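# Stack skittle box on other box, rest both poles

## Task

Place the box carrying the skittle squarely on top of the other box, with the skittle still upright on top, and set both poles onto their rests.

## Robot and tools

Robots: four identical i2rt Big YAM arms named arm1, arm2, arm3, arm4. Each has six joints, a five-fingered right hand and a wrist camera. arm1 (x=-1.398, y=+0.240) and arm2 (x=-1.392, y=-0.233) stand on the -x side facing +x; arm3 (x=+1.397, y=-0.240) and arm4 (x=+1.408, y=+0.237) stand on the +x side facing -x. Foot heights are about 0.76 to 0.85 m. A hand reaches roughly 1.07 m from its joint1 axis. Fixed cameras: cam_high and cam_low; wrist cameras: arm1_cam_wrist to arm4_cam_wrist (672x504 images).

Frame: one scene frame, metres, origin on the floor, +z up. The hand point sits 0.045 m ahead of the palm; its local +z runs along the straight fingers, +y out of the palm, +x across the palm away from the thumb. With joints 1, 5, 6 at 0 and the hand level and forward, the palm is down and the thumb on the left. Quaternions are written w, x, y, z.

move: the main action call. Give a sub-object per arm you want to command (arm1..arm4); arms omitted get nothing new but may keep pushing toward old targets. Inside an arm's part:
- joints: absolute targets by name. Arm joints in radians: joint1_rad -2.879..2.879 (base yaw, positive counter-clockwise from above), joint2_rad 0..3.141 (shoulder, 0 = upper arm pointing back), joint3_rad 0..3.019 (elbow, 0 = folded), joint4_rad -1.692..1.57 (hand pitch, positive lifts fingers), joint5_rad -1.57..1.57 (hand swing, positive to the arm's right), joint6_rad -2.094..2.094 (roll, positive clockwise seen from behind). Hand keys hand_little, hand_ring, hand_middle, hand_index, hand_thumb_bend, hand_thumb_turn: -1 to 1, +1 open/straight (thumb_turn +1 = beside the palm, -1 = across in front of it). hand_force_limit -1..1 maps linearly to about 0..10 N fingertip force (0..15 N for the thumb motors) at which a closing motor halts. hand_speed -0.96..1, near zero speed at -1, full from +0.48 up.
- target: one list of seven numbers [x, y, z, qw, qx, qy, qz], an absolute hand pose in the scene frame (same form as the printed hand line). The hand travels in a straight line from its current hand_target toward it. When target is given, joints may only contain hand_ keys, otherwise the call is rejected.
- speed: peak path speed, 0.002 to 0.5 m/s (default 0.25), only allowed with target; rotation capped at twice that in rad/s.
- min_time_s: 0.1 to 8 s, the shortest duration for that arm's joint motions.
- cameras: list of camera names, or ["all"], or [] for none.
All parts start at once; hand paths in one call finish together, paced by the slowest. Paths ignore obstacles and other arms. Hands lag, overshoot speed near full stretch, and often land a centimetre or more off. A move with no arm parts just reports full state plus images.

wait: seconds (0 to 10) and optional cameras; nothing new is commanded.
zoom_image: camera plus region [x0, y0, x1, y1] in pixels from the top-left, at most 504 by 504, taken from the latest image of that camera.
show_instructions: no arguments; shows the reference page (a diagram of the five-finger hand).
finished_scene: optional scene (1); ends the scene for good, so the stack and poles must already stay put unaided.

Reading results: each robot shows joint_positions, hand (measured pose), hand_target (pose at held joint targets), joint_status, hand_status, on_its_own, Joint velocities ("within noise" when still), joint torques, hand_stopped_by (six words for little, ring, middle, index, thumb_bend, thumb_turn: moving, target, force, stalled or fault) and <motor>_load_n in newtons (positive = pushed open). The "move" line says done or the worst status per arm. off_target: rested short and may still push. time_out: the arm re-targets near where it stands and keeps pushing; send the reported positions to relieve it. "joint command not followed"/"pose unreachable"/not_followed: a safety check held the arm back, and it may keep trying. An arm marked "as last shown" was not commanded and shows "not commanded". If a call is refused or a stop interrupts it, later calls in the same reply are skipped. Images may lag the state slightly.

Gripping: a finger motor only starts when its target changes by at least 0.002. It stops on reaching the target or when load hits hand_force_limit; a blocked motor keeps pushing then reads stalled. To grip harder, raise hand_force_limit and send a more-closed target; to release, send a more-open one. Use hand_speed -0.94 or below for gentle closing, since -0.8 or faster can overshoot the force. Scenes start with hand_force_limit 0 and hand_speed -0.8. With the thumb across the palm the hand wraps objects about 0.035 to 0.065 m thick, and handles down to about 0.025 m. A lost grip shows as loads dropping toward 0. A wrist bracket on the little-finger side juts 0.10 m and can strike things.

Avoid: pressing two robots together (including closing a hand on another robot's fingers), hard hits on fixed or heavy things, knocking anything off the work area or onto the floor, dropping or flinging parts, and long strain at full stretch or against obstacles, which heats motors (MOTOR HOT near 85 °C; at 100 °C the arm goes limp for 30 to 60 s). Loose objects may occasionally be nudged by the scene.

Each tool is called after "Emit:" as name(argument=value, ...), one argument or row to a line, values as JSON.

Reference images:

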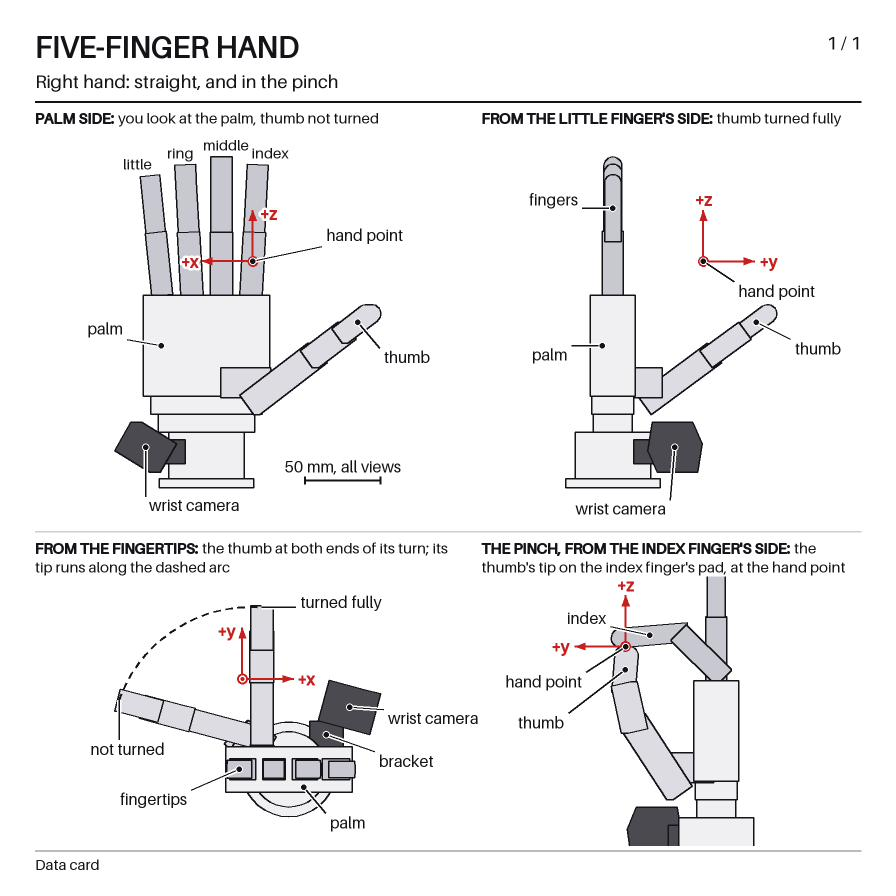

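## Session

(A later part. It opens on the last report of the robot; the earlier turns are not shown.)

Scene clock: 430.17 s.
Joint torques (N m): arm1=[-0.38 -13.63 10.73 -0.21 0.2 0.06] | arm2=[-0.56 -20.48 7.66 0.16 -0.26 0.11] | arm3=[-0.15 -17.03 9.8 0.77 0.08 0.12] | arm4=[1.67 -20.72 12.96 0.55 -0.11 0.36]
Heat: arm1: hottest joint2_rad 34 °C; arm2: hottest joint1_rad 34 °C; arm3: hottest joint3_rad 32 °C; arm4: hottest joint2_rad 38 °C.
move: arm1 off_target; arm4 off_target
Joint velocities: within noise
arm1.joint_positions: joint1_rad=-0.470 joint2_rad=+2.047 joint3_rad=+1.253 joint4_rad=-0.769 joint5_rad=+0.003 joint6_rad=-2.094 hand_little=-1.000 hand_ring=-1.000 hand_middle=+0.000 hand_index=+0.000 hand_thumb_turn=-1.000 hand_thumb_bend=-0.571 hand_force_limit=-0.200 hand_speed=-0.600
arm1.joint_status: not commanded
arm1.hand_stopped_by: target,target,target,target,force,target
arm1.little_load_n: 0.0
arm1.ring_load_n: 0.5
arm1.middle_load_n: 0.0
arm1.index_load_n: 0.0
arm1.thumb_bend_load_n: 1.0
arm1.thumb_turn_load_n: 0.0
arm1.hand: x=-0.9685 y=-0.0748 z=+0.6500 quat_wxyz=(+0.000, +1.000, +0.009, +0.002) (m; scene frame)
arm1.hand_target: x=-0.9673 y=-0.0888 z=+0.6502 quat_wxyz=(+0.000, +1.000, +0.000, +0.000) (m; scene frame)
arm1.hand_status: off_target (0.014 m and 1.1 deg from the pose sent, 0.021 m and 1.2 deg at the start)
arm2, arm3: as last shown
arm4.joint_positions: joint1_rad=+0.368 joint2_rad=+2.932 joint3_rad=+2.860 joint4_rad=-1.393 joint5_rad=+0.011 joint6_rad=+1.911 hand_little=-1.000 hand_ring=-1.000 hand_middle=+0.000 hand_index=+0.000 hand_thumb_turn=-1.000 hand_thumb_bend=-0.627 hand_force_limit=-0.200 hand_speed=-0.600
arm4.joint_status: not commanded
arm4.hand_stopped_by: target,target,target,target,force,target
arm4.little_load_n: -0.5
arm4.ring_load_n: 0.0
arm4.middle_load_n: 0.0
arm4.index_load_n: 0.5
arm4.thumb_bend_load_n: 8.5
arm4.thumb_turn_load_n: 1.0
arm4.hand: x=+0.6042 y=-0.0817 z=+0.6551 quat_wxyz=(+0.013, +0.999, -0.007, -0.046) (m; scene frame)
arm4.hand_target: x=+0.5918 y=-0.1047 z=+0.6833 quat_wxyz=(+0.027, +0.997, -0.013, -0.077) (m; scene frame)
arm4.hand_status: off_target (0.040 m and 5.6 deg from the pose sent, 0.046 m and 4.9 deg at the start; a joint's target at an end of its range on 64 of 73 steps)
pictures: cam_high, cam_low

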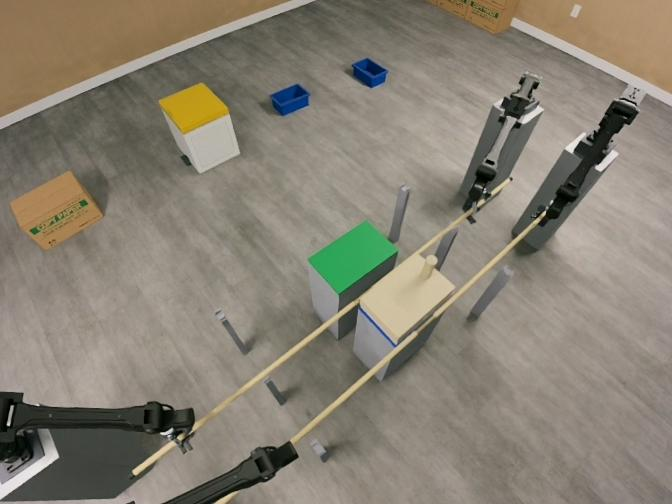

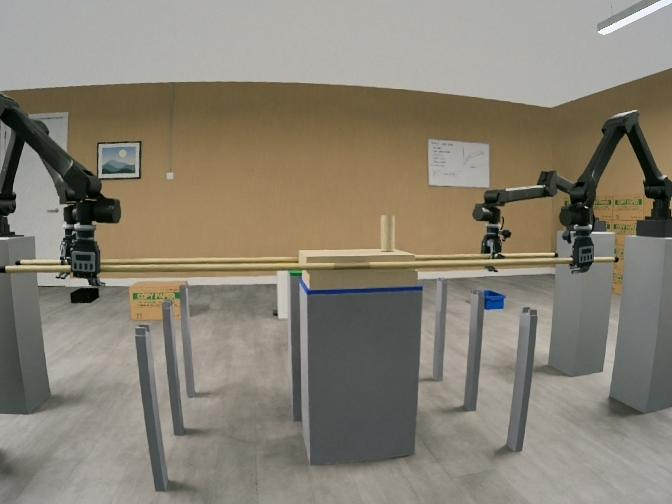

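Emit:
move(
  arm2={"target": [-0.708, -0.238, 0.655, 0, 0, -1, 0], "speed": 0.05},
  arm3={"target": [0.847, -0.241, 0.662, 0, 0, -1, 0], "speed": 0.05},
  cameras=["cam_high", "cam_low"],
)

Emit:
zoom_image(
  camera="cam_high",
  region=[350, 240, 470, 350],
)

Emit:
zoom_image(
  camera="cam_low",
  region=[290, 200, 430, 300],
)

Scene clock: 438.03 s.
Joint torques (N m): arm1=[-0.38 -13.68 10.67 -0.14 0.26 0.07] | arm2=[1.08 -22.18 6.69 0.43 -0.26 0.42] | arm3=[-1.55 -17.55 8.21 1.02 0.21 -0.1] | arm4=[1.49 -20.37 12.94 0.53 -0.29 0.33]
Heat: arm1: hottest joint2_rad 33 °C; arm2: hottest joint1_rad 34 °C; arm3: hottest joint3_rad 32 °C; arm4: hottest joint2_rad 39 °C.
move: arm2 off_target; arm3 off_target
Joint velocities: within noise
arm1, arm4: as last shown
arm1.joint_positions: joint1_rad=-0.470 joint2_rad=+2.047 joint3_rad=+1.253 joint4_rad=-0.772 joint5_rad=+0.001 joint6_rad=-2.095 hand_little=-1.000 hand_ring=-1.000 hand_middle=+0.000 hand_index=+0.000 hand_thumb_turn=-1.000 hand_thumb_bend=-0.571 hand_force_limit=-0.200 hand_speed=-0.600
arm1.ring_load_n: 0.0
arm1.hand: x=-0.9689 y=-0.0742 z=+0.6497 quat_wxyz=(-0.002, +1.000, +0.010, +0.001) (m; scene frame)
arm2.joint_positions: joint1_rad=-0.132 joint2_rad=+2.473 joint3_rad=+1.780 joint4_rad=-0.918 joint5_rad=+0.005 joint6_rad=+1.441 hand_little=-1.000 hand_ring=-1.000 hand_middle=+0.000 hand_index=+0.000 hand_thumb_turn=-1.000 hand_thumb_bend=-0.610 hand_force_limit=-0.200 hand_speed=-0.600
arm2.joint_status: not commanded
arm2.hand_stopped_by: target,target,target,target,force,target
arm2.little_load_n: 0.0
arm2.ring_load_n: 0.0
arm2.middle_load_n: 0.0
arm2.index_load_n: 0.0
arm2.thumb_bend_load_n: 2.0
arm2.thumb_turn_load_n: 0.0
arm2.hand: x=-0.7214 y=-0.2465 z=+0.6470 quat_wxyz=(+0.017, +0.008, -1.000, -0.001) (m; scene frame)
arm2.hand_target: x=-0.7083 y=-0.2380 z=+0.6553 quat_wxyz=(+0.000, +0.000, -1.000, +0.000) (m; scene frame)
arm2.hand_status: off_target (0.018 m and 2.2 deg from the pose sent, 0.030 m and 1.8 deg at the start)
arm3.joint_positions: joint1_rad=+0.084 joint2_rad=+2.250 joint3_rad=+1.437 joint4_rad=-0.797 joint5_rad=+0.004 joint6_rad=-1.450 hand_little=-1.000 hand_ring=-1.000 hand_middle=+0.000 hand_index=+0.000 hand_thumb_turn=-1.000 hand_thumb_bend=-0.570 hand_force_limit=-0.200 hand_speed=-0.600
arm3.joint_status: not commanded
arm3.hand_stopped_by: target,target,target,target,force,target
arm3.little_load_n: 0.0
arm3.ring_load_n: 0.0
arm3.middle_load_n: 0.0
arm3.index_load_n: 0.0
arm3.thumb_bend_load_n: 2.0
arm3.thumb_turn_load_n: 0.5
arm3.hand: x=+0.8690 y=-0.2462 z=+0.6559 quat_wxyz=(-0.025, -0.001, -1.000, -0.002) (m; scene frame)
arm3.hand_target: x=+0.8475 y=-0.2408 z=+0.6627 quat_wxyz=(+0.000, +0.000, -1.000, +0.000) (m; scene frame)
arm3.hand_status: off_target (0.023 m and 2.8 deg from the pose sent, 0.039 m and 3.0 deg at the start)
arm4.joint_positions: joint1_rad=+0.368 joint2_rad=+2.932 joint3_rad=+2.860 joint4_rad=-1.393 joint5_rad=+0.015 joint6_rad=+1.912 hand_little=-1.000 hand_ring=-1.000 hand_middle=+0.000 hand_index=+0.000 hand_thumb_turn=-1.000 hand_thumb_bend=-0.627 hand_force_limit=-0.200 hand_speed=-0.600
arm4.little_load_n: 0.0
arm4.index_load_n: 0.0
arm4.hand: x=+0.6040 y=-0.0809 z=+0.6546 quat_wxyz=(+0.011, +0.999, -0.008, -0.047) (m; scene frame)
arm4.hand_target: x=+0.5919 y=-0.1047 z=+0.6830 quat_wxyz=(+0.027, +0.997, -0.013, -0.077) (m; scene frame)
pictures: cam_high, cam_low

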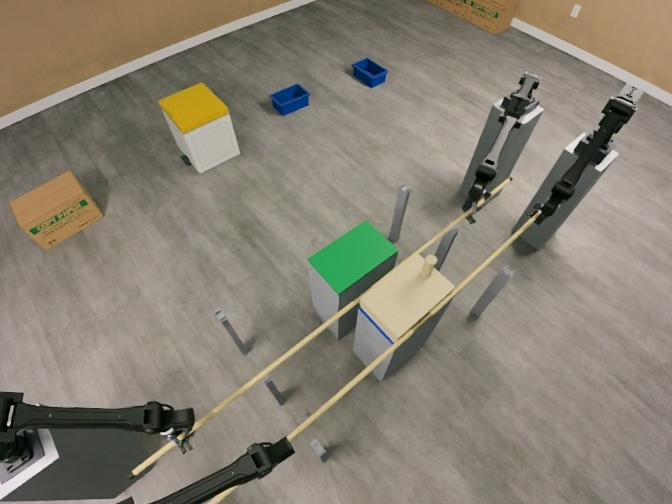

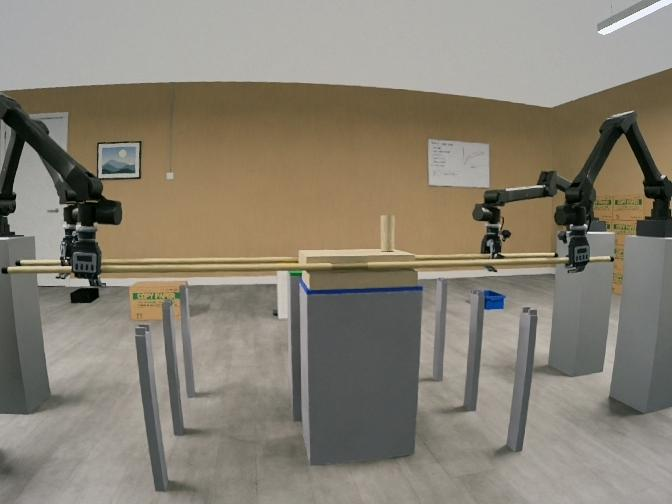

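Scaled by 4.200.

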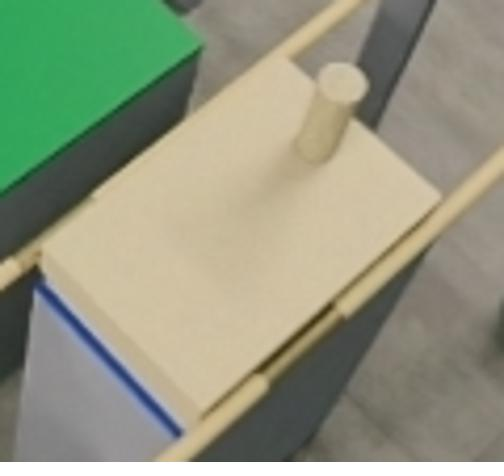

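Scaled by 3.600.

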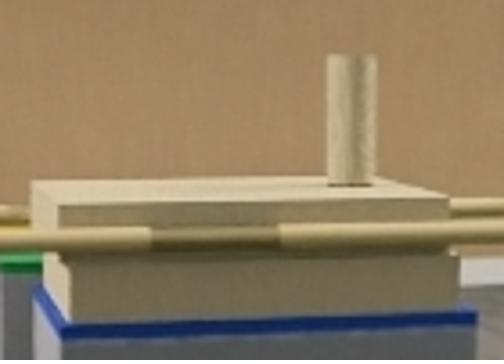

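Emit:
move(
  arm1={"target": [-0.967, -0.119, 0.650, 0, 1, 0, 0], "speed": 0.05},
  arm2={"target": [-0.708, -0.208, 0.655, 0, 0, -1, 0], "speed": 0.05},
  arm3={"target": [0.847, -0.211, 0.662, 0, 0, -1, 0], "speed": 0.05},
  arm4={"target": [0.588, -0.136, 0.682, 0, 1, 0, 0], "speed": 0.05},
  cameras=["cam_high", "cam_low"],
)

Emit:
zoom_image(
  camera="cam_high",
  region=[350, 240, 470, 350],
)

Emit:
zoom_image(
  camera="cam_low",
  region=[290, 200, 430, 300],
)

Scene clock: 442.03 s.
Joint torques (N m): arm1=[-2.32 -14.04 12.48 0.12 0.81 0.08] | arm2=[4.6 -22.36 6.49 0.59 -0.82 0.6] | arm3=[-3.78 -18.2 7.27 1.17 0.87 -0.34] | arm4=[4.37 -20.78 12.96 1.18 -0.64 0.63]
Heat: arm1: hottest joint2_rad 33 °C; arm2: hottest joint1_rad 34 °C; arm3: hottest joint3_rad 32 °C; arm4: hottest joint2_rad 39 °C.
move: arm1 off_target; arm2 off_target; arm3 off_target; arm4 off_target
Joint velocities: within noise
arm1.joint_positions: joint1_rad=-0.487 joint2_rad=+2.077 joint3_rad=+1.290 joint4_rad=-0.807 joint5_rad=+0.000 joint6_rad=-2.107 hand_little=-1.000 hand_ring=-1.000 hand_middle=+0.000 hand_index=+0.000 hand_thumb_turn=-1.000 hand_thumb_bend=-0.570 hand_force_limit=-0.200 hand_speed=-0.600
arm1.joint_status: not commanded
arm1.hand_stopped_by: target,target,target,target,force,target
arm1.little_load_n: 0.0
arm1.ring_load_n: 0.0
arm1.middle_load_n: 0.0
arm1.index_load_n: 0.0
arm1.thumb_bend_load_n: 8.0
arm1.thumb_turn_load_n: -0.5
arm1.hand: x=-0.9707 y=-0.0830 z=+0.6439 quat_wxyz=(-0.009, +1.000, +0.008, -0.011) (m; scene frame)
arm1.hand_target: x=-0.9685 y=-0.1178 z=+0.6509 quat_wxyz=(+0.006, +1.000, -0.015, -0.003) (m; scene frame)
arm1.hand_status: off_target (0.037 m and 1.9 deg from the pose sent, 0.045 m and 1.2 deg at the start; a joint's target at an end of its range on 53 of 65 steps)
arm2.joint_positions: joint1_rad=-0.120 joint2_rad=+2.473 joint3_rad=+1.770 joint4_rad=-0.910 joint5_rad=+0.016 joint6_rad=+1.462 hand_little=-1.000 hand_ring=-1.000 hand_middle=+0.000 hand_index=+0.000 hand_thumb_turn=-1.000 hand_thumb_bend=-0.610 hand_force_limit=-0.200 hand_speed=-0.600
arm2.joint_status: not commanded
arm2.hand_stopped_by: target,target,target,target,force,target
arm2.little_load_n: 0.0
arm2.ring_load_n: 0.0
arm2.middle_load_n: 0.0
arm2.index_load_n: 0.0
arm2.thumb_bend_load_n: 2.5
arm2.thumb_turn_load_n: 0.0
arm2.hand: x=-0.7231 y=-0.2408 z=+0.6434 quat_wxyz=(+0.019, +0.004, -1.000, +0.005) (m; scene frame)
arm2.hand_target: x=-0.7095 y=-0.2082 z=+0.6553 quat_wxyz=(+0.001, +0.001, -1.000, -0.001) (m; scene frame)
arm2.hand_status: off_target (0.038 m and 2.3 deg from the pose sent, 0.041 m and 2.2 deg at the start)
arm3.joint_positions: joint1_rad=+0.067 joint2_rad=+2.250 joint3_rad=+1.437 joint4_rad=-0.794 joint5_rad=-0.013 joint6_rad=-1.478 hand_little=-1.000 hand_ring=-1.000 hand_middle=+0.000 hand_index=+0.000 hand_thumb_turn=-1.000 hand_thumb_bend=-0.570 hand_force_limit=-0.200 hand_speed=-0.600
arm3.joint_status: not commanded
arm3.hand_stopped_by: target,target,target,target,force,target
arm3.little_load_n: 0.0
arm3.ring_load_n: 0.0
arm3.middle_load_n: 0.0
arm3.index_load_n: 0.0
arm3.thumb_bend_load_n: 2.0
arm3.thumb_turn_load_n: 0.5
arm3.hand: x=+0.8670 y=-0.2394 z=+0.6547 quat_wxyz=(-0.024, +0.004, -1.000, +0.007) (m; scene frame)
arm3.hand_target: x=+0.8484 y=-0.2111 z=+0.6628 quat_wxyz=(+0.000, +0.000, -1.000, -0.001) (m; scene frame)
arm3.hand_status: off_target (0.035 m and 3.0 deg from the pose sent, 0.042 m and 2.8 deg at the start)
arm4.joint_positions: joint1_rad=+0.369 joint2_rad=+2.934 joint3_rad=+2.860 joint4_rad=-1.382 joint5_rad=+0.029 joint6_rad=+1.911 hand_little=-1.000 hand_ring=-1.000 hand_middle=+0.000 hand_index=+0.000 hand_thumb_turn=-1.000 hand_thumb_bend=-0.627 hand_force_limit=-0.200 hand_speed=-0.600
arm4.joint_status: not commanded
arm4.hand_stopped_by: target,target,target,target,force,target
arm4.little_load_n: 0.0
arm4.ring_load_n: 0.0
arm4.middle_load_n: 0.5
arm4.index_load_n: 0.0
arm4.thumb_bend_load_n: 9.5
arm4.thumb_turn_load_n: 1.0
arm4.hand: x=+0.6012 y=-0.0797 z=+0.6532 quat_wxyz=(+0.006, +0.999, -0.008, -0.053) (m; scene frame)
arm4.hand_target: x=+0.5955 y=-0.1333 z=+0.6843 quat_wxyz=(+0.033, +0.995, -0.013, -0.090) (m; scene frame)
arm4.hand_status: off_target (0.065 m and 6.2 deg from the pose sent, 0.063 m and 5.6 deg at the start; a joint's target at an end of its range on 58 of 65 steps)
pictures: cam_high, cam_low

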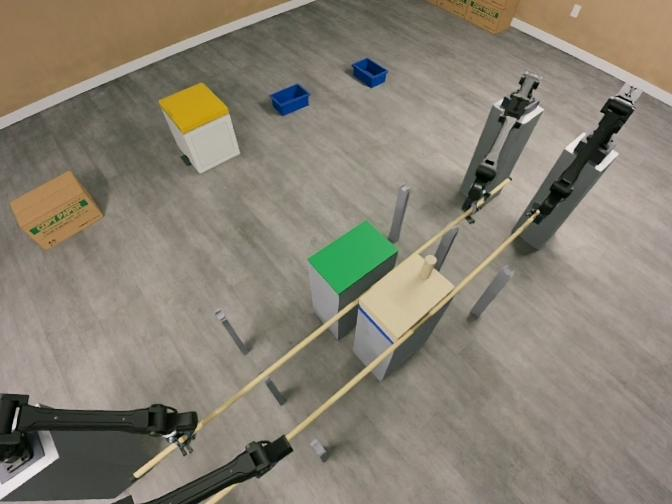

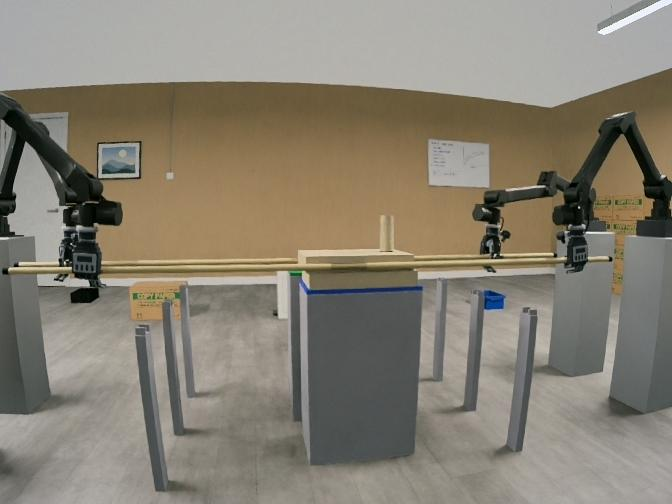

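Scaled by 4.200.

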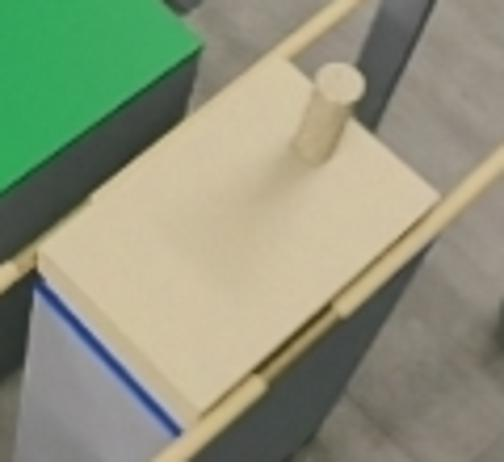

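Scaled by 3.600.

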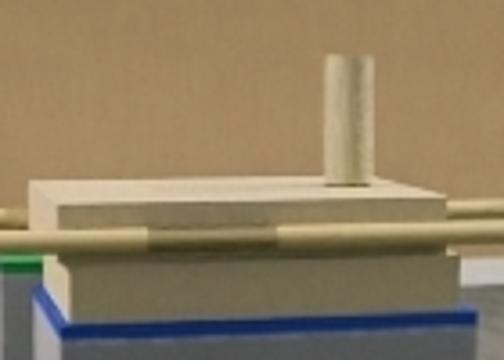

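Emit:
move(
  arm1={"target": [-0.950, -0.119, 0.650, 0, 1, 0, 0], "speed": 0.03},
  arm2={"target": [-0.691, -0.208, 0.655, 0, 0, -1, 0], "speed": 0.03},
  arm3={"target": [0.864, -0.211, 0.662, 0, 0, -1, 0], "speed": 0.03},
  arm4={"target": [0.605, -0.136, 0.682, 0, 1, 0, 0], "speed": 0.03},
  cameras=["cam_high", "cam_low"],
)

Emit:
zoom_image(
  camera="cam_high",
  region=[350, 240, 470, 350],
)

Emit:
zoom_image(
  camera="cam_low",
  region=[290, 200, 430, 300],
)

Scene clock: 446.43 s.
Joint torques (N m): arm1=[-1.32 -14.56 13.23 0.21 0.9 0.08] | arm2=[3.96 -19.78 10.18 -0.57 -0.95 0.7] | arm3=[-3.72 -20.07 5.48 0.53 0.86 -0.28] | arm4=[5.01 -20.89 13 0.28 -0.78 0.65]
Heat: arm1: hottest joint2_rad 33 °C; arm2: hottest joint1_rad 34 °C; arm3: hottest joint1_rad 31 °C; arm4: hottest joint2_rad 39 °C.
move: arm1 off_target; arm2 off_target; arm3 off_target; arm4 off_target
Joint velocities: within noise
arm1.joint_positions: joint1_rad=-0.487 joint2_rad=+2.103 joint3_rad=+1.332 joint4_rad=-0.836 joint5_rad=-0.008 joint6_rad=-2.107 hand_little=-1.000 hand_ring=-1.000 hand_middle=+0.000 hand_index=+0.000 hand_thumb_turn=-1.000 hand_thumb_bend=-0.569 hand_force_limit=-0.200 hand_speed=-0.600
arm1.joint_status: not commanded
arm1.hand_stopped_by: target,target,target,target,force,target
arm1.little_load_n: 0.0
arm1.ring_load_n: 0.0
arm1.middle_load_n: 0.0
arm1.index_load_n: 0.0
arm1.thumb_bend_load_n: 9.5
arm1.thumb_turn_load_n: 0.0
arm1.hand: x=-0.9623 y=-0.0860 z=+0.6415 quat_wxyz=(-0.016, +1.000, +0.007, -0.014) (m; scene frame)
arm1.hand_target: x=-0.9514 y=-0.1179 z=+0.6512 quat_wxyz=(+0.003, +1.000, -0.008, -0.001) (m; scene frame)
arm1.hand_status: off_target (0.036 m and 2.6 deg from the pose sent, 0.042 m and 1.9 deg at the start; a joint's target at an end of its range on 109 of 111 steps)
arm2.joint_positions: joint1_rad=-0.119 joint2_rad=+2.480 joint3_rad=+1.797 joint4_rad=-0.920 joint5_rad=+0.019 joint6_rad=+1.463 hand_little=-1.000 hand_ring=-1.000 hand_middle=+0.000 hand_index=+0.000 hand_thumb_turn=-1.000 hand_thumb_bend=-0.610 hand_force_limit=-0.200 hand_speed=-0.600
arm2.joint_status: not commanded
arm2.hand_stopped_by: target,target,target,target,force,target
arm2.little_load_n: 0.0
arm2.ring_load_n: 0.0
arm2.middle_load_n: 0.0
arm2.index_load_n: 0.0
arm2.thumb_bend_load_n: 3.5
arm2.thumb_turn_load_n: 0.5
arm2.hand: x=-0.7145 y=-0.2416 z=+0.6468 quat_wxyz=(+0.014, +0.004, -1.000, +0.007) (m; scene frame)
arm2.hand_target: x=-0.6933 y=-0.2079 z=+0.6560 quat_wxyz=(-0.001, +0.001, -1.000, -0.001) (m; scene frame)
arm2.hand_status: off_target (0.042 m and 1.9 deg from the pose sent, 0.047 m and 2.3 deg at the start)
arm3.joint_positions: joint1_rad=+0.065 joint2_rad=+2.247 joint3_rad=+1.394 joint4_rad=-0.745 joint5_rad=-0.013 joint6_rad=-1.482 hand_little=-1.000 hand_ring=-1.000 hand_middle=+0.000 hand_index=+0.000 hand_thumb_turn=-1.000 hand_thumb_bend=-0.570 hand_force_limit=-0.200 hand_speed=-0.600
arm3.joint_status: not commanded
arm3.hand_stopped_by: target,target,target,target,force,target
arm3.little_load_n: 0.0
arm3.ring_load_n: 0.0
arm3.middle_load_n: 0.0
arm3.index_load_n: 0.0
arm3.thumb_bend_load_n: 1.0
arm3.thumb_turn_load_n: 0.0
arm3.hand: x=+0.8766 y=-0.2373 z=+0.6451 quat_wxyz=(-0.020, +0.005, -1.000, +0.008) (m; scene frame)
arm3.hand_target: x=+0.8649 y=-0.2113 z=+0.6617 quat_wxyz=(+0.000, +0.000, -1.000, -0.001) (m; scene frame)
arm3.hand_status: off_target (0.034 m and 2.5 deg from the pose sent, 0.029 m and 3.0 deg at the start)
arm4.joint_positions: joint1_rad=+0.370 joint2_rad=+2.934 joint3_rad=+2.860 joint4_rad=-1.417 joint5_rad=+0.028 joint6_rad=+1.911 hand_little=-1.000 hand_ring=-1.000 hand_middle=+0.000 hand_index=+0.000 hand_thumb_turn=-1.000 hand_thumb_bend=-0.627 hand_force_limit=-0.200 hand_speed=-0.600
arm4.joint_status: not commanded
arm4.hand_stopped_by: target,target,target,target,force,target
arm4.little_load_n: 0.0
arm4.ring_load_n: 0.0
arm4.middle_load_n: 0.0
arm4.index_load_n: 0.0
arm4.thumb_bend_load_n: 7.5
arm4.thumb_turn_load_n: 1.0
arm4.hand: x=+0.6104 y=-0.0779 z=+0.6507 quat_wxyz=(+0.001, +0.999, -0.007, -0.037) (m; scene frame)
arm4.hand_target: x=+0.6110 y=-0.1336 z=+0.6832 quat_wxyz=(+0.024, +0.998, -0.009, -0.064) (m; scene frame)
arm4.hand_status: off_target (0.066 m and 4.3 deg from the pose sent, 0.063 m and 6.2 deg at the start; a joint's target at an end of its range on 81 of 111 steps)
pictures: cam_high, cam_low

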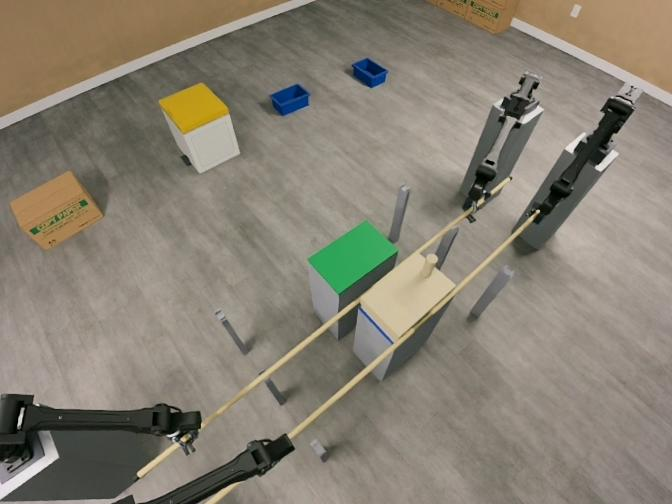

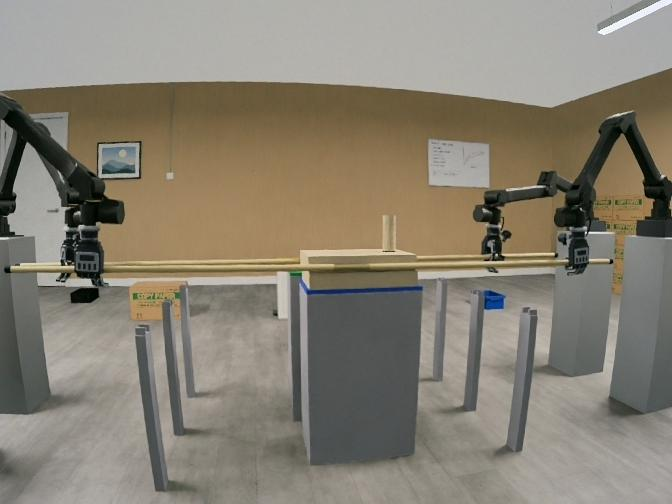

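Scaled by 4.200.

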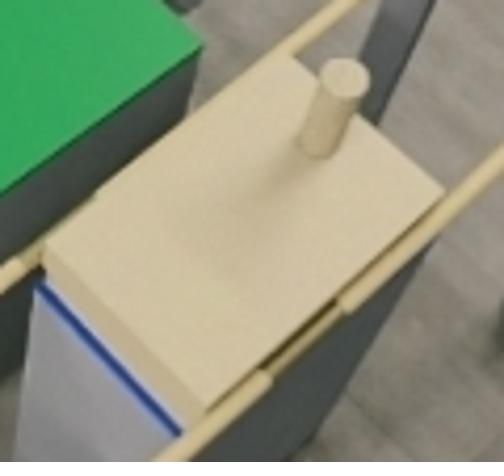

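Scaled by 3.600.

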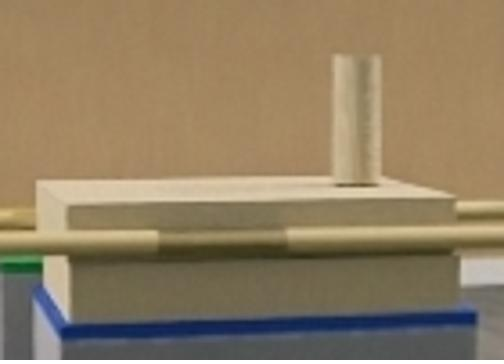

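Emit:
move(
  arm1={"target": [-0.952, -0.092, 0.650, 0, 1, 0, 0], "speed": 0.05},
  arm2={"target": [-0.695, -0.235, 0.655, 0, 0, -1, 0], "speed": 0.05},
  arm3={"target": [0.864, -0.238, 0.662, 0, 0, -1, 0], "speed": 0.05},
  arm4={"target": [0.606, -0.106, 0.682, 0, 1, 0, 0], "speed": 0.05},
)

Emit:
move(
  arm1={"target": [-0.954, -0.050, 0.652, 0, 1, 0, 0], "speed": 0.06},
  arm2={"target": [-0.698, -0.280, 0.658, 0, 0, -1, 0], "speed": 0.06},
  arm3={"target": [0.862, -0.282, 0.662, 0, 0, -1, 0], "speed": 0.06},
  arm4={"target": [0.606, -0.056, 0.682, 0, 1, 0, 0], "speed": 0.06},
  cameras=["cam_high", "cam_low"],
)

Emit:
zoom_image(
  camera="cam_high",
  region=[350, 240, 470, 350],
)

Emit:
zoom_image(
  camera="cam_low",
  region=[290, 200, 430, 300],
)

Scene clock: 449.00 s.
Joint torques (N m): arm1=[0.67 -16.67 8.35 0.88 0.66 0.31] | arm2=[0.5 -20.54 9.85 -0.66 -0.73 0.35] | arm3=[-0.97 -19.6 6.26 0.34 0.68 0.03] | arm4=[2.14 -20.89 12.86 -0.16 -0.67 0.32]
Heat: arm1: hottest joint2_rad 33 °C; arm2: hottest joint1_rad 34 °C; arm3: hottest joint1_rad 31 °C; arm4: hottest joint2_rad 39 °C.
move: arm1 off_target; arm2 off_target; arm3 off_target; arm4 off_target
Joint velocities: within noise
arm1.joint_positions: joint1_rad=-0.474 joint2_rad=+2.103 joint3_rad=+1.332 joint4_rad=-0.829 joint5_rad=-0.009 joint6_rad=-2.106 hand_little=-1.000 hand_ring=-1.000 hand_middle=+0.000 hand_index=+0.000 hand_thumb_turn=-1.000 hand_thumb_bend=-0.571 hand_force_limit=-0.200 hand_speed=-0.600
arm1.joint_status: not commanded
arm1.hand_stopped_by: target,target,target,target,force,target
arm1.little_load_n: 0.0
arm1.ring_load_n: 0.0
arm1.middle_load_n: 0.0
arm1.index_load_n: 0.0
arm1.thumb_bend_load_n: 1.5
arm1.thumb_turn_load_n: 0.5
arm1.hand: x=-0.9564 y=-0.0811 z=+0.6414 quat_wxyz=(-0.015, +1.000, +0.014, -0.011) (m; scene frame)
arm1.hand_target: x=-0.9521 y=-0.0919 z=+0.6502 quat_wxyz=(+0.000, +1.000, +0.000, +0.000) (m; scene frame)
arm1.hand_status: off_target (0.015 m and 2.6 deg from the pose sent, 0.015 m and 2.6 deg at the start)
arm2.joint_positions: joint1_rad=-0.119 joint2_rad=+2.481 joint3_rad=+1.801 joint4_rad=-0.920 joint5_rad=+0.017 joint6_rad=+1.460 hand_little=-1.000 hand_ring=-1.000 hand_middle=+0.000 hand_index=+0.000 hand_thumb_turn=-1.000 hand_thumb_bend=-0.610 hand_force_limit=-0.200 hand_speed=-0.600
arm2.joint_status: not commanded
arm2.hand_stopped_by: target,target,target,target,force,target
arm2.little_load_n: 0.0
arm2.ring_load_n: 0.5
arm2.middle_load_n: 0.0
arm2.index_load_n: 0.0
arm2.thumb_bend_load_n: 3.0
arm2.thumb_turn_load_n: 0.5
arm2.hand: x=-0.7132 y=-0.2412 z=+0.6474 quat_wxyz=(+0.013, +0.005, -1.000, +0.006) (m; scene frame)
arm2.hand_target: x=-0.6958 y=-0.2350 z=+0.6553 quat_wxyz=(+0.000, +0.000, -1.000, +0.000) (m; scene frame)
arm2.hand_status: off_target (0.021 m and 1.8 deg from the pose sent, 0.022 m and 1.9 deg at the start)
arm3.joint_positions: joint1_rad=+0.075 joint2_rad=+2.247 joint3_rad=+1.394 joint4_rad=-0.745 joint5_rad=-0.009 joint6_rad=-1.465 hand_little=-1.000 hand_ring=-1.000 hand_middle=+0.000 hand_index=+0.000 hand_thumb_turn=-1.000 hand_thumb_bend=-0.570 hand_force_limit=-0.200 hand_speed=-0.600
arm3.joint_status: not commanded
arm3.hand_stopped_by: target,target,target,target,force,target
arm3.little_load_n: 0.5
arm3.ring_load_n: 0.0
arm3.middle_load_n: 0.0
arm3.index_load_n: 0.0
arm3.thumb_bend_load_n: 1.0
arm3.thumb_turn_load_n: 0.0
arm3.hand: x=+0.8776 y=-0.2427 z=+0.6454 quat_wxyz=(-0.020, +0.002, -1.000, +0.006) (m; scene frame)
arm3.hand_target: x=+0.8643 y=-0.2380 z=+0.6619 quat_wxyz=(+0.000, +0.000, -1.000, +0.000) (m; scene frame)
arm3.hand_status: off_target (0.022 m and 2.4 deg from the pose sent, 0.021 m and 2.5 deg at the start)
arm4.joint_positions: joint1_rad=+0.370 joint2_rad=+2.934 joint3_rad=+2.862 joint4_rad=-1.441 joint5_rad=+0.023 joint6_rad=+1.910 hand_little=-1.000 hand_ring=-1.000 hand_middle=+0.000 hand_index=+0.000 hand_thumb_turn=-1.000 hand_thumb_bend=-0.627 hand_force_limit=-0.200 hand_speed=-0.600
arm4.joint_status: not commanded
arm4.hand_stopped_by: target,target,target,target,force,target
arm4.little_load_n: 0.0
arm4.ring_load_n: 0.0
arm4.middle_load_n: 0.0
arm4.index_load_n: 0.0
arm4.thumb_bend_load_n: 6.5
arm4.thumb_turn_load_n: 1.0
arm4.hand: x=+0.6163 y=-0.0770 z=+0.6503 quat_wxyz=(+0.000, +1.000, -0.006, -0.025) (m; scene frame)
arm4.hand_target: x=+0.6091 y=-0.1048 z=+0.6825 quat_wxyz=(+0.017, +0.999, -0.008, -0.049) (m; scene frame)
arm4.hand_status: off_target (0.044 m and 3.0 deg from the pose sent, 0.042 m and 4.3 deg at the start; a joint's target at an end of its range on 41 of 56 steps)
pictures: none

Scene clock: 450.53 s.
Joint torques (N m): arm1=[1.61 -17.03 6.49 0.5 0.4 0.33] | arm2=[-1.03 -20.78 10.07 -0.7 -0.27 0.09] | arm3=[-0.26 -18.55 8.59 -0.36 0.25 0.16] | arm4=[-0.32 -21.6 12.71 -0.46 -0.23 -0.04]
Heat: arm1: hottest joint2_rad 33 °C; arm2: hottest joint1_rad 34 °C; arm3: hottest joint1_rad 31 °C; arm4: hottest joint2_rad 39 °C.
move: arm1 done; arm2 off_target; arm3 off_target; arm4 off_target
Joint velocities: within noise
arm1.joint_positions: joint1_rad=-0.419 joint2_rad=+2.071 joint3_rad=+1.277 joint4_rad=-0.785 joint5_rad=-0.002 joint6_rad=-2.042 hand_little=-1.000 hand_ring=-1.000 hand_middle=+0.000 hand_index=+0.000 hand_thumb_turn=-1.000 hand_thumb_bend=-0.571 hand_force_limit=-0.200 hand_speed=-0.600
arm1.joint_status: not commanded
arm1.hand_stopped_by: target,target,target,target,force,target
arm1.little_load_n: 0.0
arm1.ring_load_n: 0.0
arm1.middle_load_n: 0.0
arm1.index_load_n: 0.0
arm1.thumb_bend_load_n: 1.5
arm1.thumb_turn_load_n: 0.0
arm1.hand: x=-0.9526 y=-0.0511 z=+0.6441 quat_wxyz=(-0.006, +1.000, +0.009, -0.004) (m; scene frame)
arm1.hand_target: x=-0.9540 y=-0.0501 z=+0.6519 quat_wxyz=(+0.000, +1.000, +0.000, +0.000) (m; scene frame)
arm1.hand_status: done (0.008 m and 1.3 deg from the pose sent, 0.033 m and 2.6 deg at the start)
arm2.joint_positions: joint1_rad=-0.165 joint2_rad=+2.483 joint3_rad=+1.813 joint4_rad=-0.923 joint5_rad=+0.005 joint6_rad=+1.411 hand_little=-1.000 hand_ring=-1.000 hand_middle=+0.000 hand_index=+0.000 hand_thumb_turn=-1.000 hand_thumb_bend=-0.610 hand_force_limit=-0.200 hand_speed=-0.600
arm2.joint_status: not commanded
arm2.hand_stopped_by: target,target,target,target,force,target
arm2.little_load_n: 0.0
arm2.ring_load_n: 0.0
arm2.middle_load_n: 0.0
arm2.index_load_n: 0.0
arm2.thumb_bend_load_n: 3.0
arm2.thumb_turn_load_n: 1.5
arm2.hand: x=-0.7121 y=-0.2695 z=+0.6506 quat_wxyz=(+0.009, +0.007, -1.000, +0.000) (m; scene frame)
arm2.hand_target: x=-0.6985 y=-0.2800 z=+0.6582 quat_wxyz=(+0.000, +0.000, -1.000, +0.000) (m; scene frame)
arm2.hand_status: off_target (0.019 m and 1.3 deg from the pose sent, 0.043 m and 1.8 deg at the start)
arm3.joint_positions: joint1_rad=+0.140 joint2_rad=+2.247 joint3_rad=+1.396 joint4_rad=-0.745 joint5_rad=+0.002 joint6_rad=-1.399 hand_little=-1.000 hand_ring=-1.000 hand_middle=+0.000 hand_index=+0.000 hand_thumb_turn=-1.000 hand_thumb_bend=-0.570 hand_force_limit=-0.200 hand_speed=-0.600
arm3.joint_status: not commanded
arm3.hand_stopped_by: target,target,target,target,force,target
arm3.little_load_n: 0.0
arm3.ring_load_n: -0.5
arm3.middle_load_n: 0.0
arm3.index_load_n: 0.0
arm3.thumb_bend_load_n: 1.5
arm3.thumb_turn_load_n: 0.0
arm3.hand: x=+0.8814 y=-0.2762 z=+0.6467 quat_wxyz=(-0.018, +0.001, -1.000, -0.001) (m; scene frame)
arm3.hand_target: x=+0.8624 y=-0.2819 z=+0.6622 quat_wxyz=(+0.000, +0.000, -1.000, +0.000) (m; scene frame)
arm3.hand_status: off_target (0.025 m and 2.1 deg from the pose sent, 0.045 m and 2.4 deg at the start)
arm4.joint_positions: joint1_rad=+0.344 joint2_rad=+2.934 joint3_rad=+2.862 joint4_rad=-1.499 joint5_rad=+0.010 joint6_rad=+1.884 hand_little=-1.000 hand_ring=-1.000 hand_middle=+0.000 hand_index=+0.000 hand_thumb_turn=-1.000 hand_thumb_bend=-0.627 hand_force_limit=-0.200 hand_speed=-0.600
arm4.joint_status: not commanded
arm4.hand_stopped_by: target,target,target,target,force,target
arm4.little_load_n: 0.0
arm4.ring_load_n: 0.0
arm4.middle_load_n: 0.0
arm4.index_load_n: 0.0
arm4.thumb_bend_load_n: 6.0
arm4.thumb_turn_load_n: 1.5
arm4.hand: x=+0.6255 y=-0.0549 z=+0.6476 quat_wxyz=(-0.004, +1.000, -0.006, +0.004) (m; scene frame)
arm4.hand_target: x=+0.6084 y=-0.0553 z=+0.6822 quat_wxyz=(+0.007, +1.000, -0.004, -0.023) (m; scene frame)
arm4.hand_status: off_target (0.040 m and 0.9 deg from the pose sent, 0.039 m and 3.0 deg at the start; a joint's target at an end of its range on 37 of 46 steps)
pictures: cam_high, cam_low

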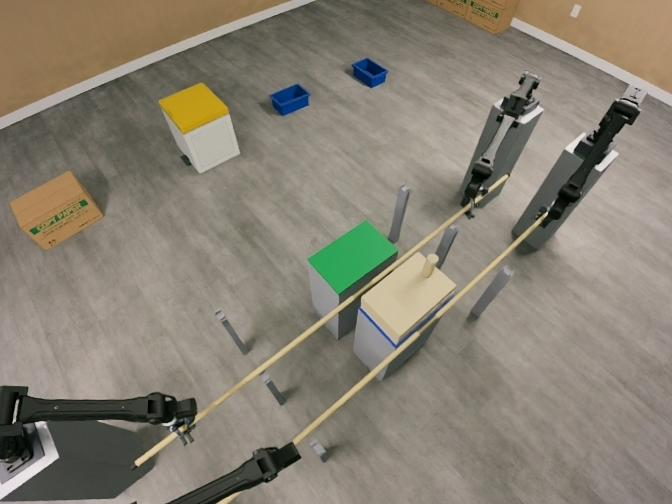

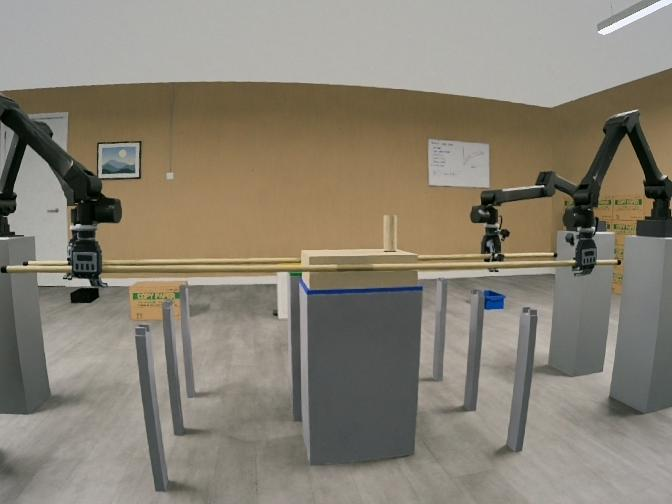

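Scaled by 4.200.

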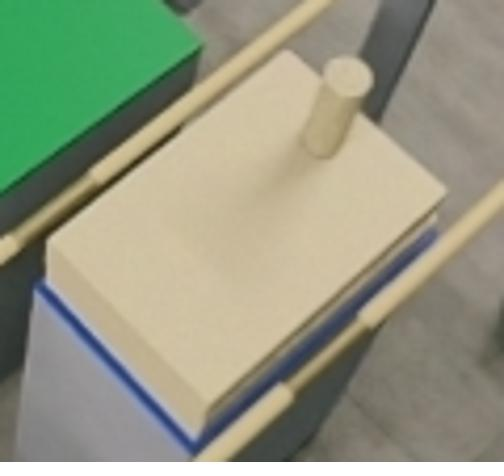

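Scaled by 3.600.

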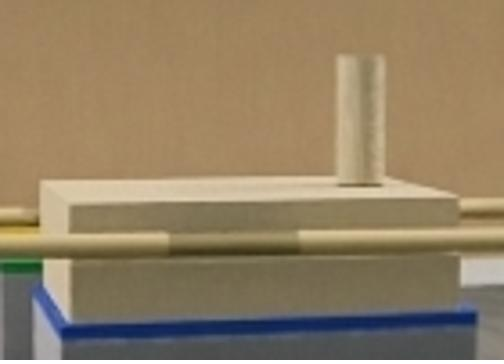

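Emit:
zoom_image(
  camera="cam_low",
  region=[120, 280, 210, 350],
)

Emit:
zoom_image(
  camera="cam_low",
  region=[420, 260, 550, 340],
)

Emit:
zoom_image(
  camera="cam_high",
  region=[200, 290, 340, 470],
)

Emit:
zoom_image(
  camera="cam_high",
  region=[380, 170, 530, 300],
)

Scaled by 5.600.

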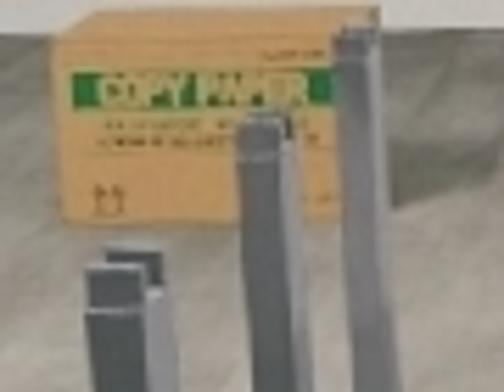

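Scaled by 3.877.

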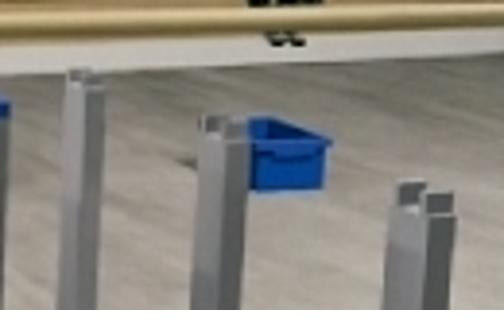

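Scaled by 2.800.

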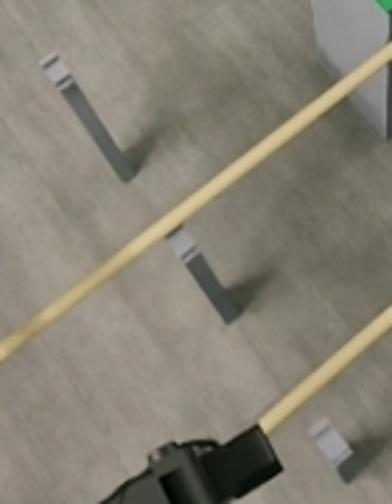

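Scaled by 3.360.

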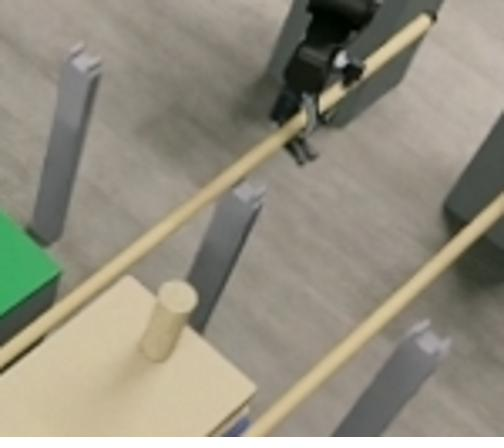

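Emit:
move(
  arm1={"target": [-0.909, -0.026, 0.652, 0, 1, 0, 0], "speed": 0.08},
  arm2={"target": [-0.698, -0.313, 0.658, 0, 0, -1, 0], "speed": 0.08},
  arm3={"target": [0.862, -0.311, 0.662, 0, 0, -1, 0], "speed": 0.08},
  arm4={"target": [0.653, -0.032, 0.680, 0, 1, 0, 0], "speed": 0.08},
  cameras=["cam_high", "cam_low"],
)

Scene clock: 457.37 s.
Joint torques (N m): arm1=[1.55 -14.56 11.07 -0.24 0.39 0.32] | arm2=[-1.08 -21.13 10.02 -0.88 -0.24 0.14] | arm3=[-0.03 -17.61 9.17 -0.34 0.26 0.16] | arm4=[-0.73 -22.89 6.68 0.16 -0.19 -0.16]
Heat: arm1: hottest joint2_rad 33 °C; arm2: hottest joint1_rad 34 °C; arm3: hottest joint1_rad 31 °C; arm4: hottest joint2_rad 39 °C.
move: arm1 done; arm2 off_target; arm3 off_target; arm4 off_target
Joint velocities: within noise
arm1.joint_positions: joint1_rad=-0.344 joint2_rad=+2.092 joint3_rad=+1.341 joint4_rad=-0.814 joint5_rad=-0.002 joint6_rad=-1.966 hand_little=-1.000 hand_ring=-1.000 hand_middle=+0.000 hand_index=+0.000 hand_thumb_turn=-1.000 hand_thumb_bend=-0.571 hand_force_limit=-0.200 hand_speed=-0.600
arm1.joint_status: not commanded
arm1.hand_stopped_by: target,target,target,target,force,target
arm1.little_load_n: 0.0
arm1.ring_load_n: 0.5
arm1.middle_load_n: 0.0
arm1.index_load_n: 0.0
arm1.thumb_bend_load_n: 1.5
arm1.thumb_turn_load_n: 0.0
arm1.hand: x=-0.9168 y=-0.0233 z=+0.6509 quat_wxyz=(-0.003, +1.000, +0.009, +0.003) (m; scene frame)
arm1.hand_target: x=-0.9092 y=-0.0259 z=+0.6520 quat_wxyz=(+0.000, +1.000, +0.000, +0.001) (m; scene frame)
arm1.hand_status: done (0.008 m and 1.1 deg from the pose sent, 0.051 m and 1.3 deg at the start)
arm2.joint_positions: joint1_rad=-0.212 joint2_rad=+2.497 joint3_rad=+1.840 joint4_rad=-0.940 joint5_rad=+0.005 joint6_rad=+1.360 hand_little=-1.000 hand_ring=-1.000 hand_middle=+0.000 hand_index=+0.000 hand_thumb_turn=-1.000 hand_thumb_bend=-0.610 hand_force_limit=-0.200 hand_speed=-0.600
arm2.joint_status: not commanded
arm2.hand_stopped_by: target,target,target,target,force,target
arm2.little_load_n: 0.0
arm2.ring_load_n: 0.0
arm2.middle_load_n: 0.0
arm2.index_load_n: 0.0
arm2.thumb_bend_load_n: 3.0
arm2.thumb_turn_load_n: 1.0
arm2.hand: x=-0.7136 y=-0.3008 z=+0.6495 quat_wxyz=(+0.011, +0.008, -1.000, -0.001) (m; scene frame)
arm2.hand_target: x=-0.6988 y=-0.3130 z=+0.6584 quat_wxyz=(+0.000, +0.000, -1.000, +0.000) (m; scene frame)
arm2.hand_status: off_target (0.022 m and 1.6 deg from the pose sent, 0.046 m and 1.3 deg at the start)
arm3.joint_positions: joint1_rad=+0.188 joint2_rad=+2.247 joint3_rad=+1.413 joint4_rad=-0.756 joint5_rad=+0.003 joint6_rad=-1.350 hand_little=-1.000 hand_ring=-1.000 hand_middle=+0.000 hand_index=+0.000 hand_thumb_turn=-1.000 hand_thumb_bend=-0.570 hand_force_limit=-0.200 hand_speed=-0.600
arm3.joint_status: not commanded
arm3.hand_stopped_by: target,target,target,target,force,target
arm3.little_load_n: 0.0
arm3.ring_load_n: 0.0
arm3.middle_load_n: 0.0
arm3.index_load_n: 0.0
arm3.thumb_bend_load_n: 1.5
arm3.thumb_turn_load_n: 0.0
arm3.hand: x=+0.8800 y=-0.3040 z=+0.6511 quat_wxyz=(-0.014, +0.001, -1.000, -0.001) (m; scene frame)
arm3.hand_target: x=+0.8625 y=-0.3110 z=+0.6623 quat_wxyz=(+0.000, +0.000, -1.000, +0.000) (m; scene frame)
arm3.hand_status: off_target (0.022 m and 1.7 deg from the pose sent, 0.043 m and 2.1 deg at the start)
arm4.joint_positions: joint1_rad=+0.334 joint2_rad=+2.678 joint3_rad=+2.355 joint4_rad=-1.272 joint5_rad=+0.010 joint6_rad=+1.877 hand_little=-1.000 hand_ring=-1.000 hand_middle=+0.000 hand_index=+0.000 hand_thumb_turn=-1.000 hand_thumb_bend=-0.627 hand_force_limit=-0.200 hand_speed=-0.600
arm4.joint_status: not commanded
arm4.hand_stopped_by: target,target,target,target,force,target
arm4.little_load_n: 0.0
arm4.ring_load_n: 0.5
arm4.middle_load_n: 0.0
arm4.index_load_n: 0.0
arm4.thumb_bend_load_n: 6.0
arm4.thumb_turn_load_n: 1.5
arm4.hand: x=+0.6618 y=-0.0354 z=+0.6504 quat_wxyz=(-0.007, +1.000, -0.007, +0.016) (m; scene frame)
arm4.hand_target: x=+0.6530 y=-0.0320 z=+0.6795 quat_wxyz=(+0.000, +1.000, +0.000, +0.000) (m; scene frame)
arm4.hand_status: off_target (0.031 m and 2.1 deg from the pose sent, 0.048 m and 0.9 deg at the start)
pictures: cam_high, cam_low

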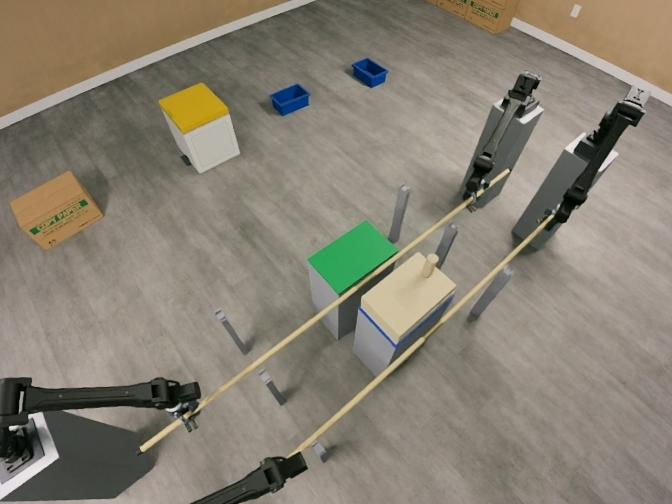

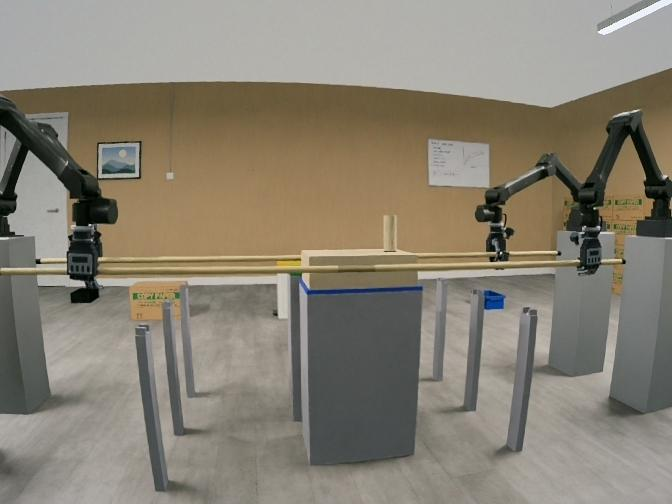

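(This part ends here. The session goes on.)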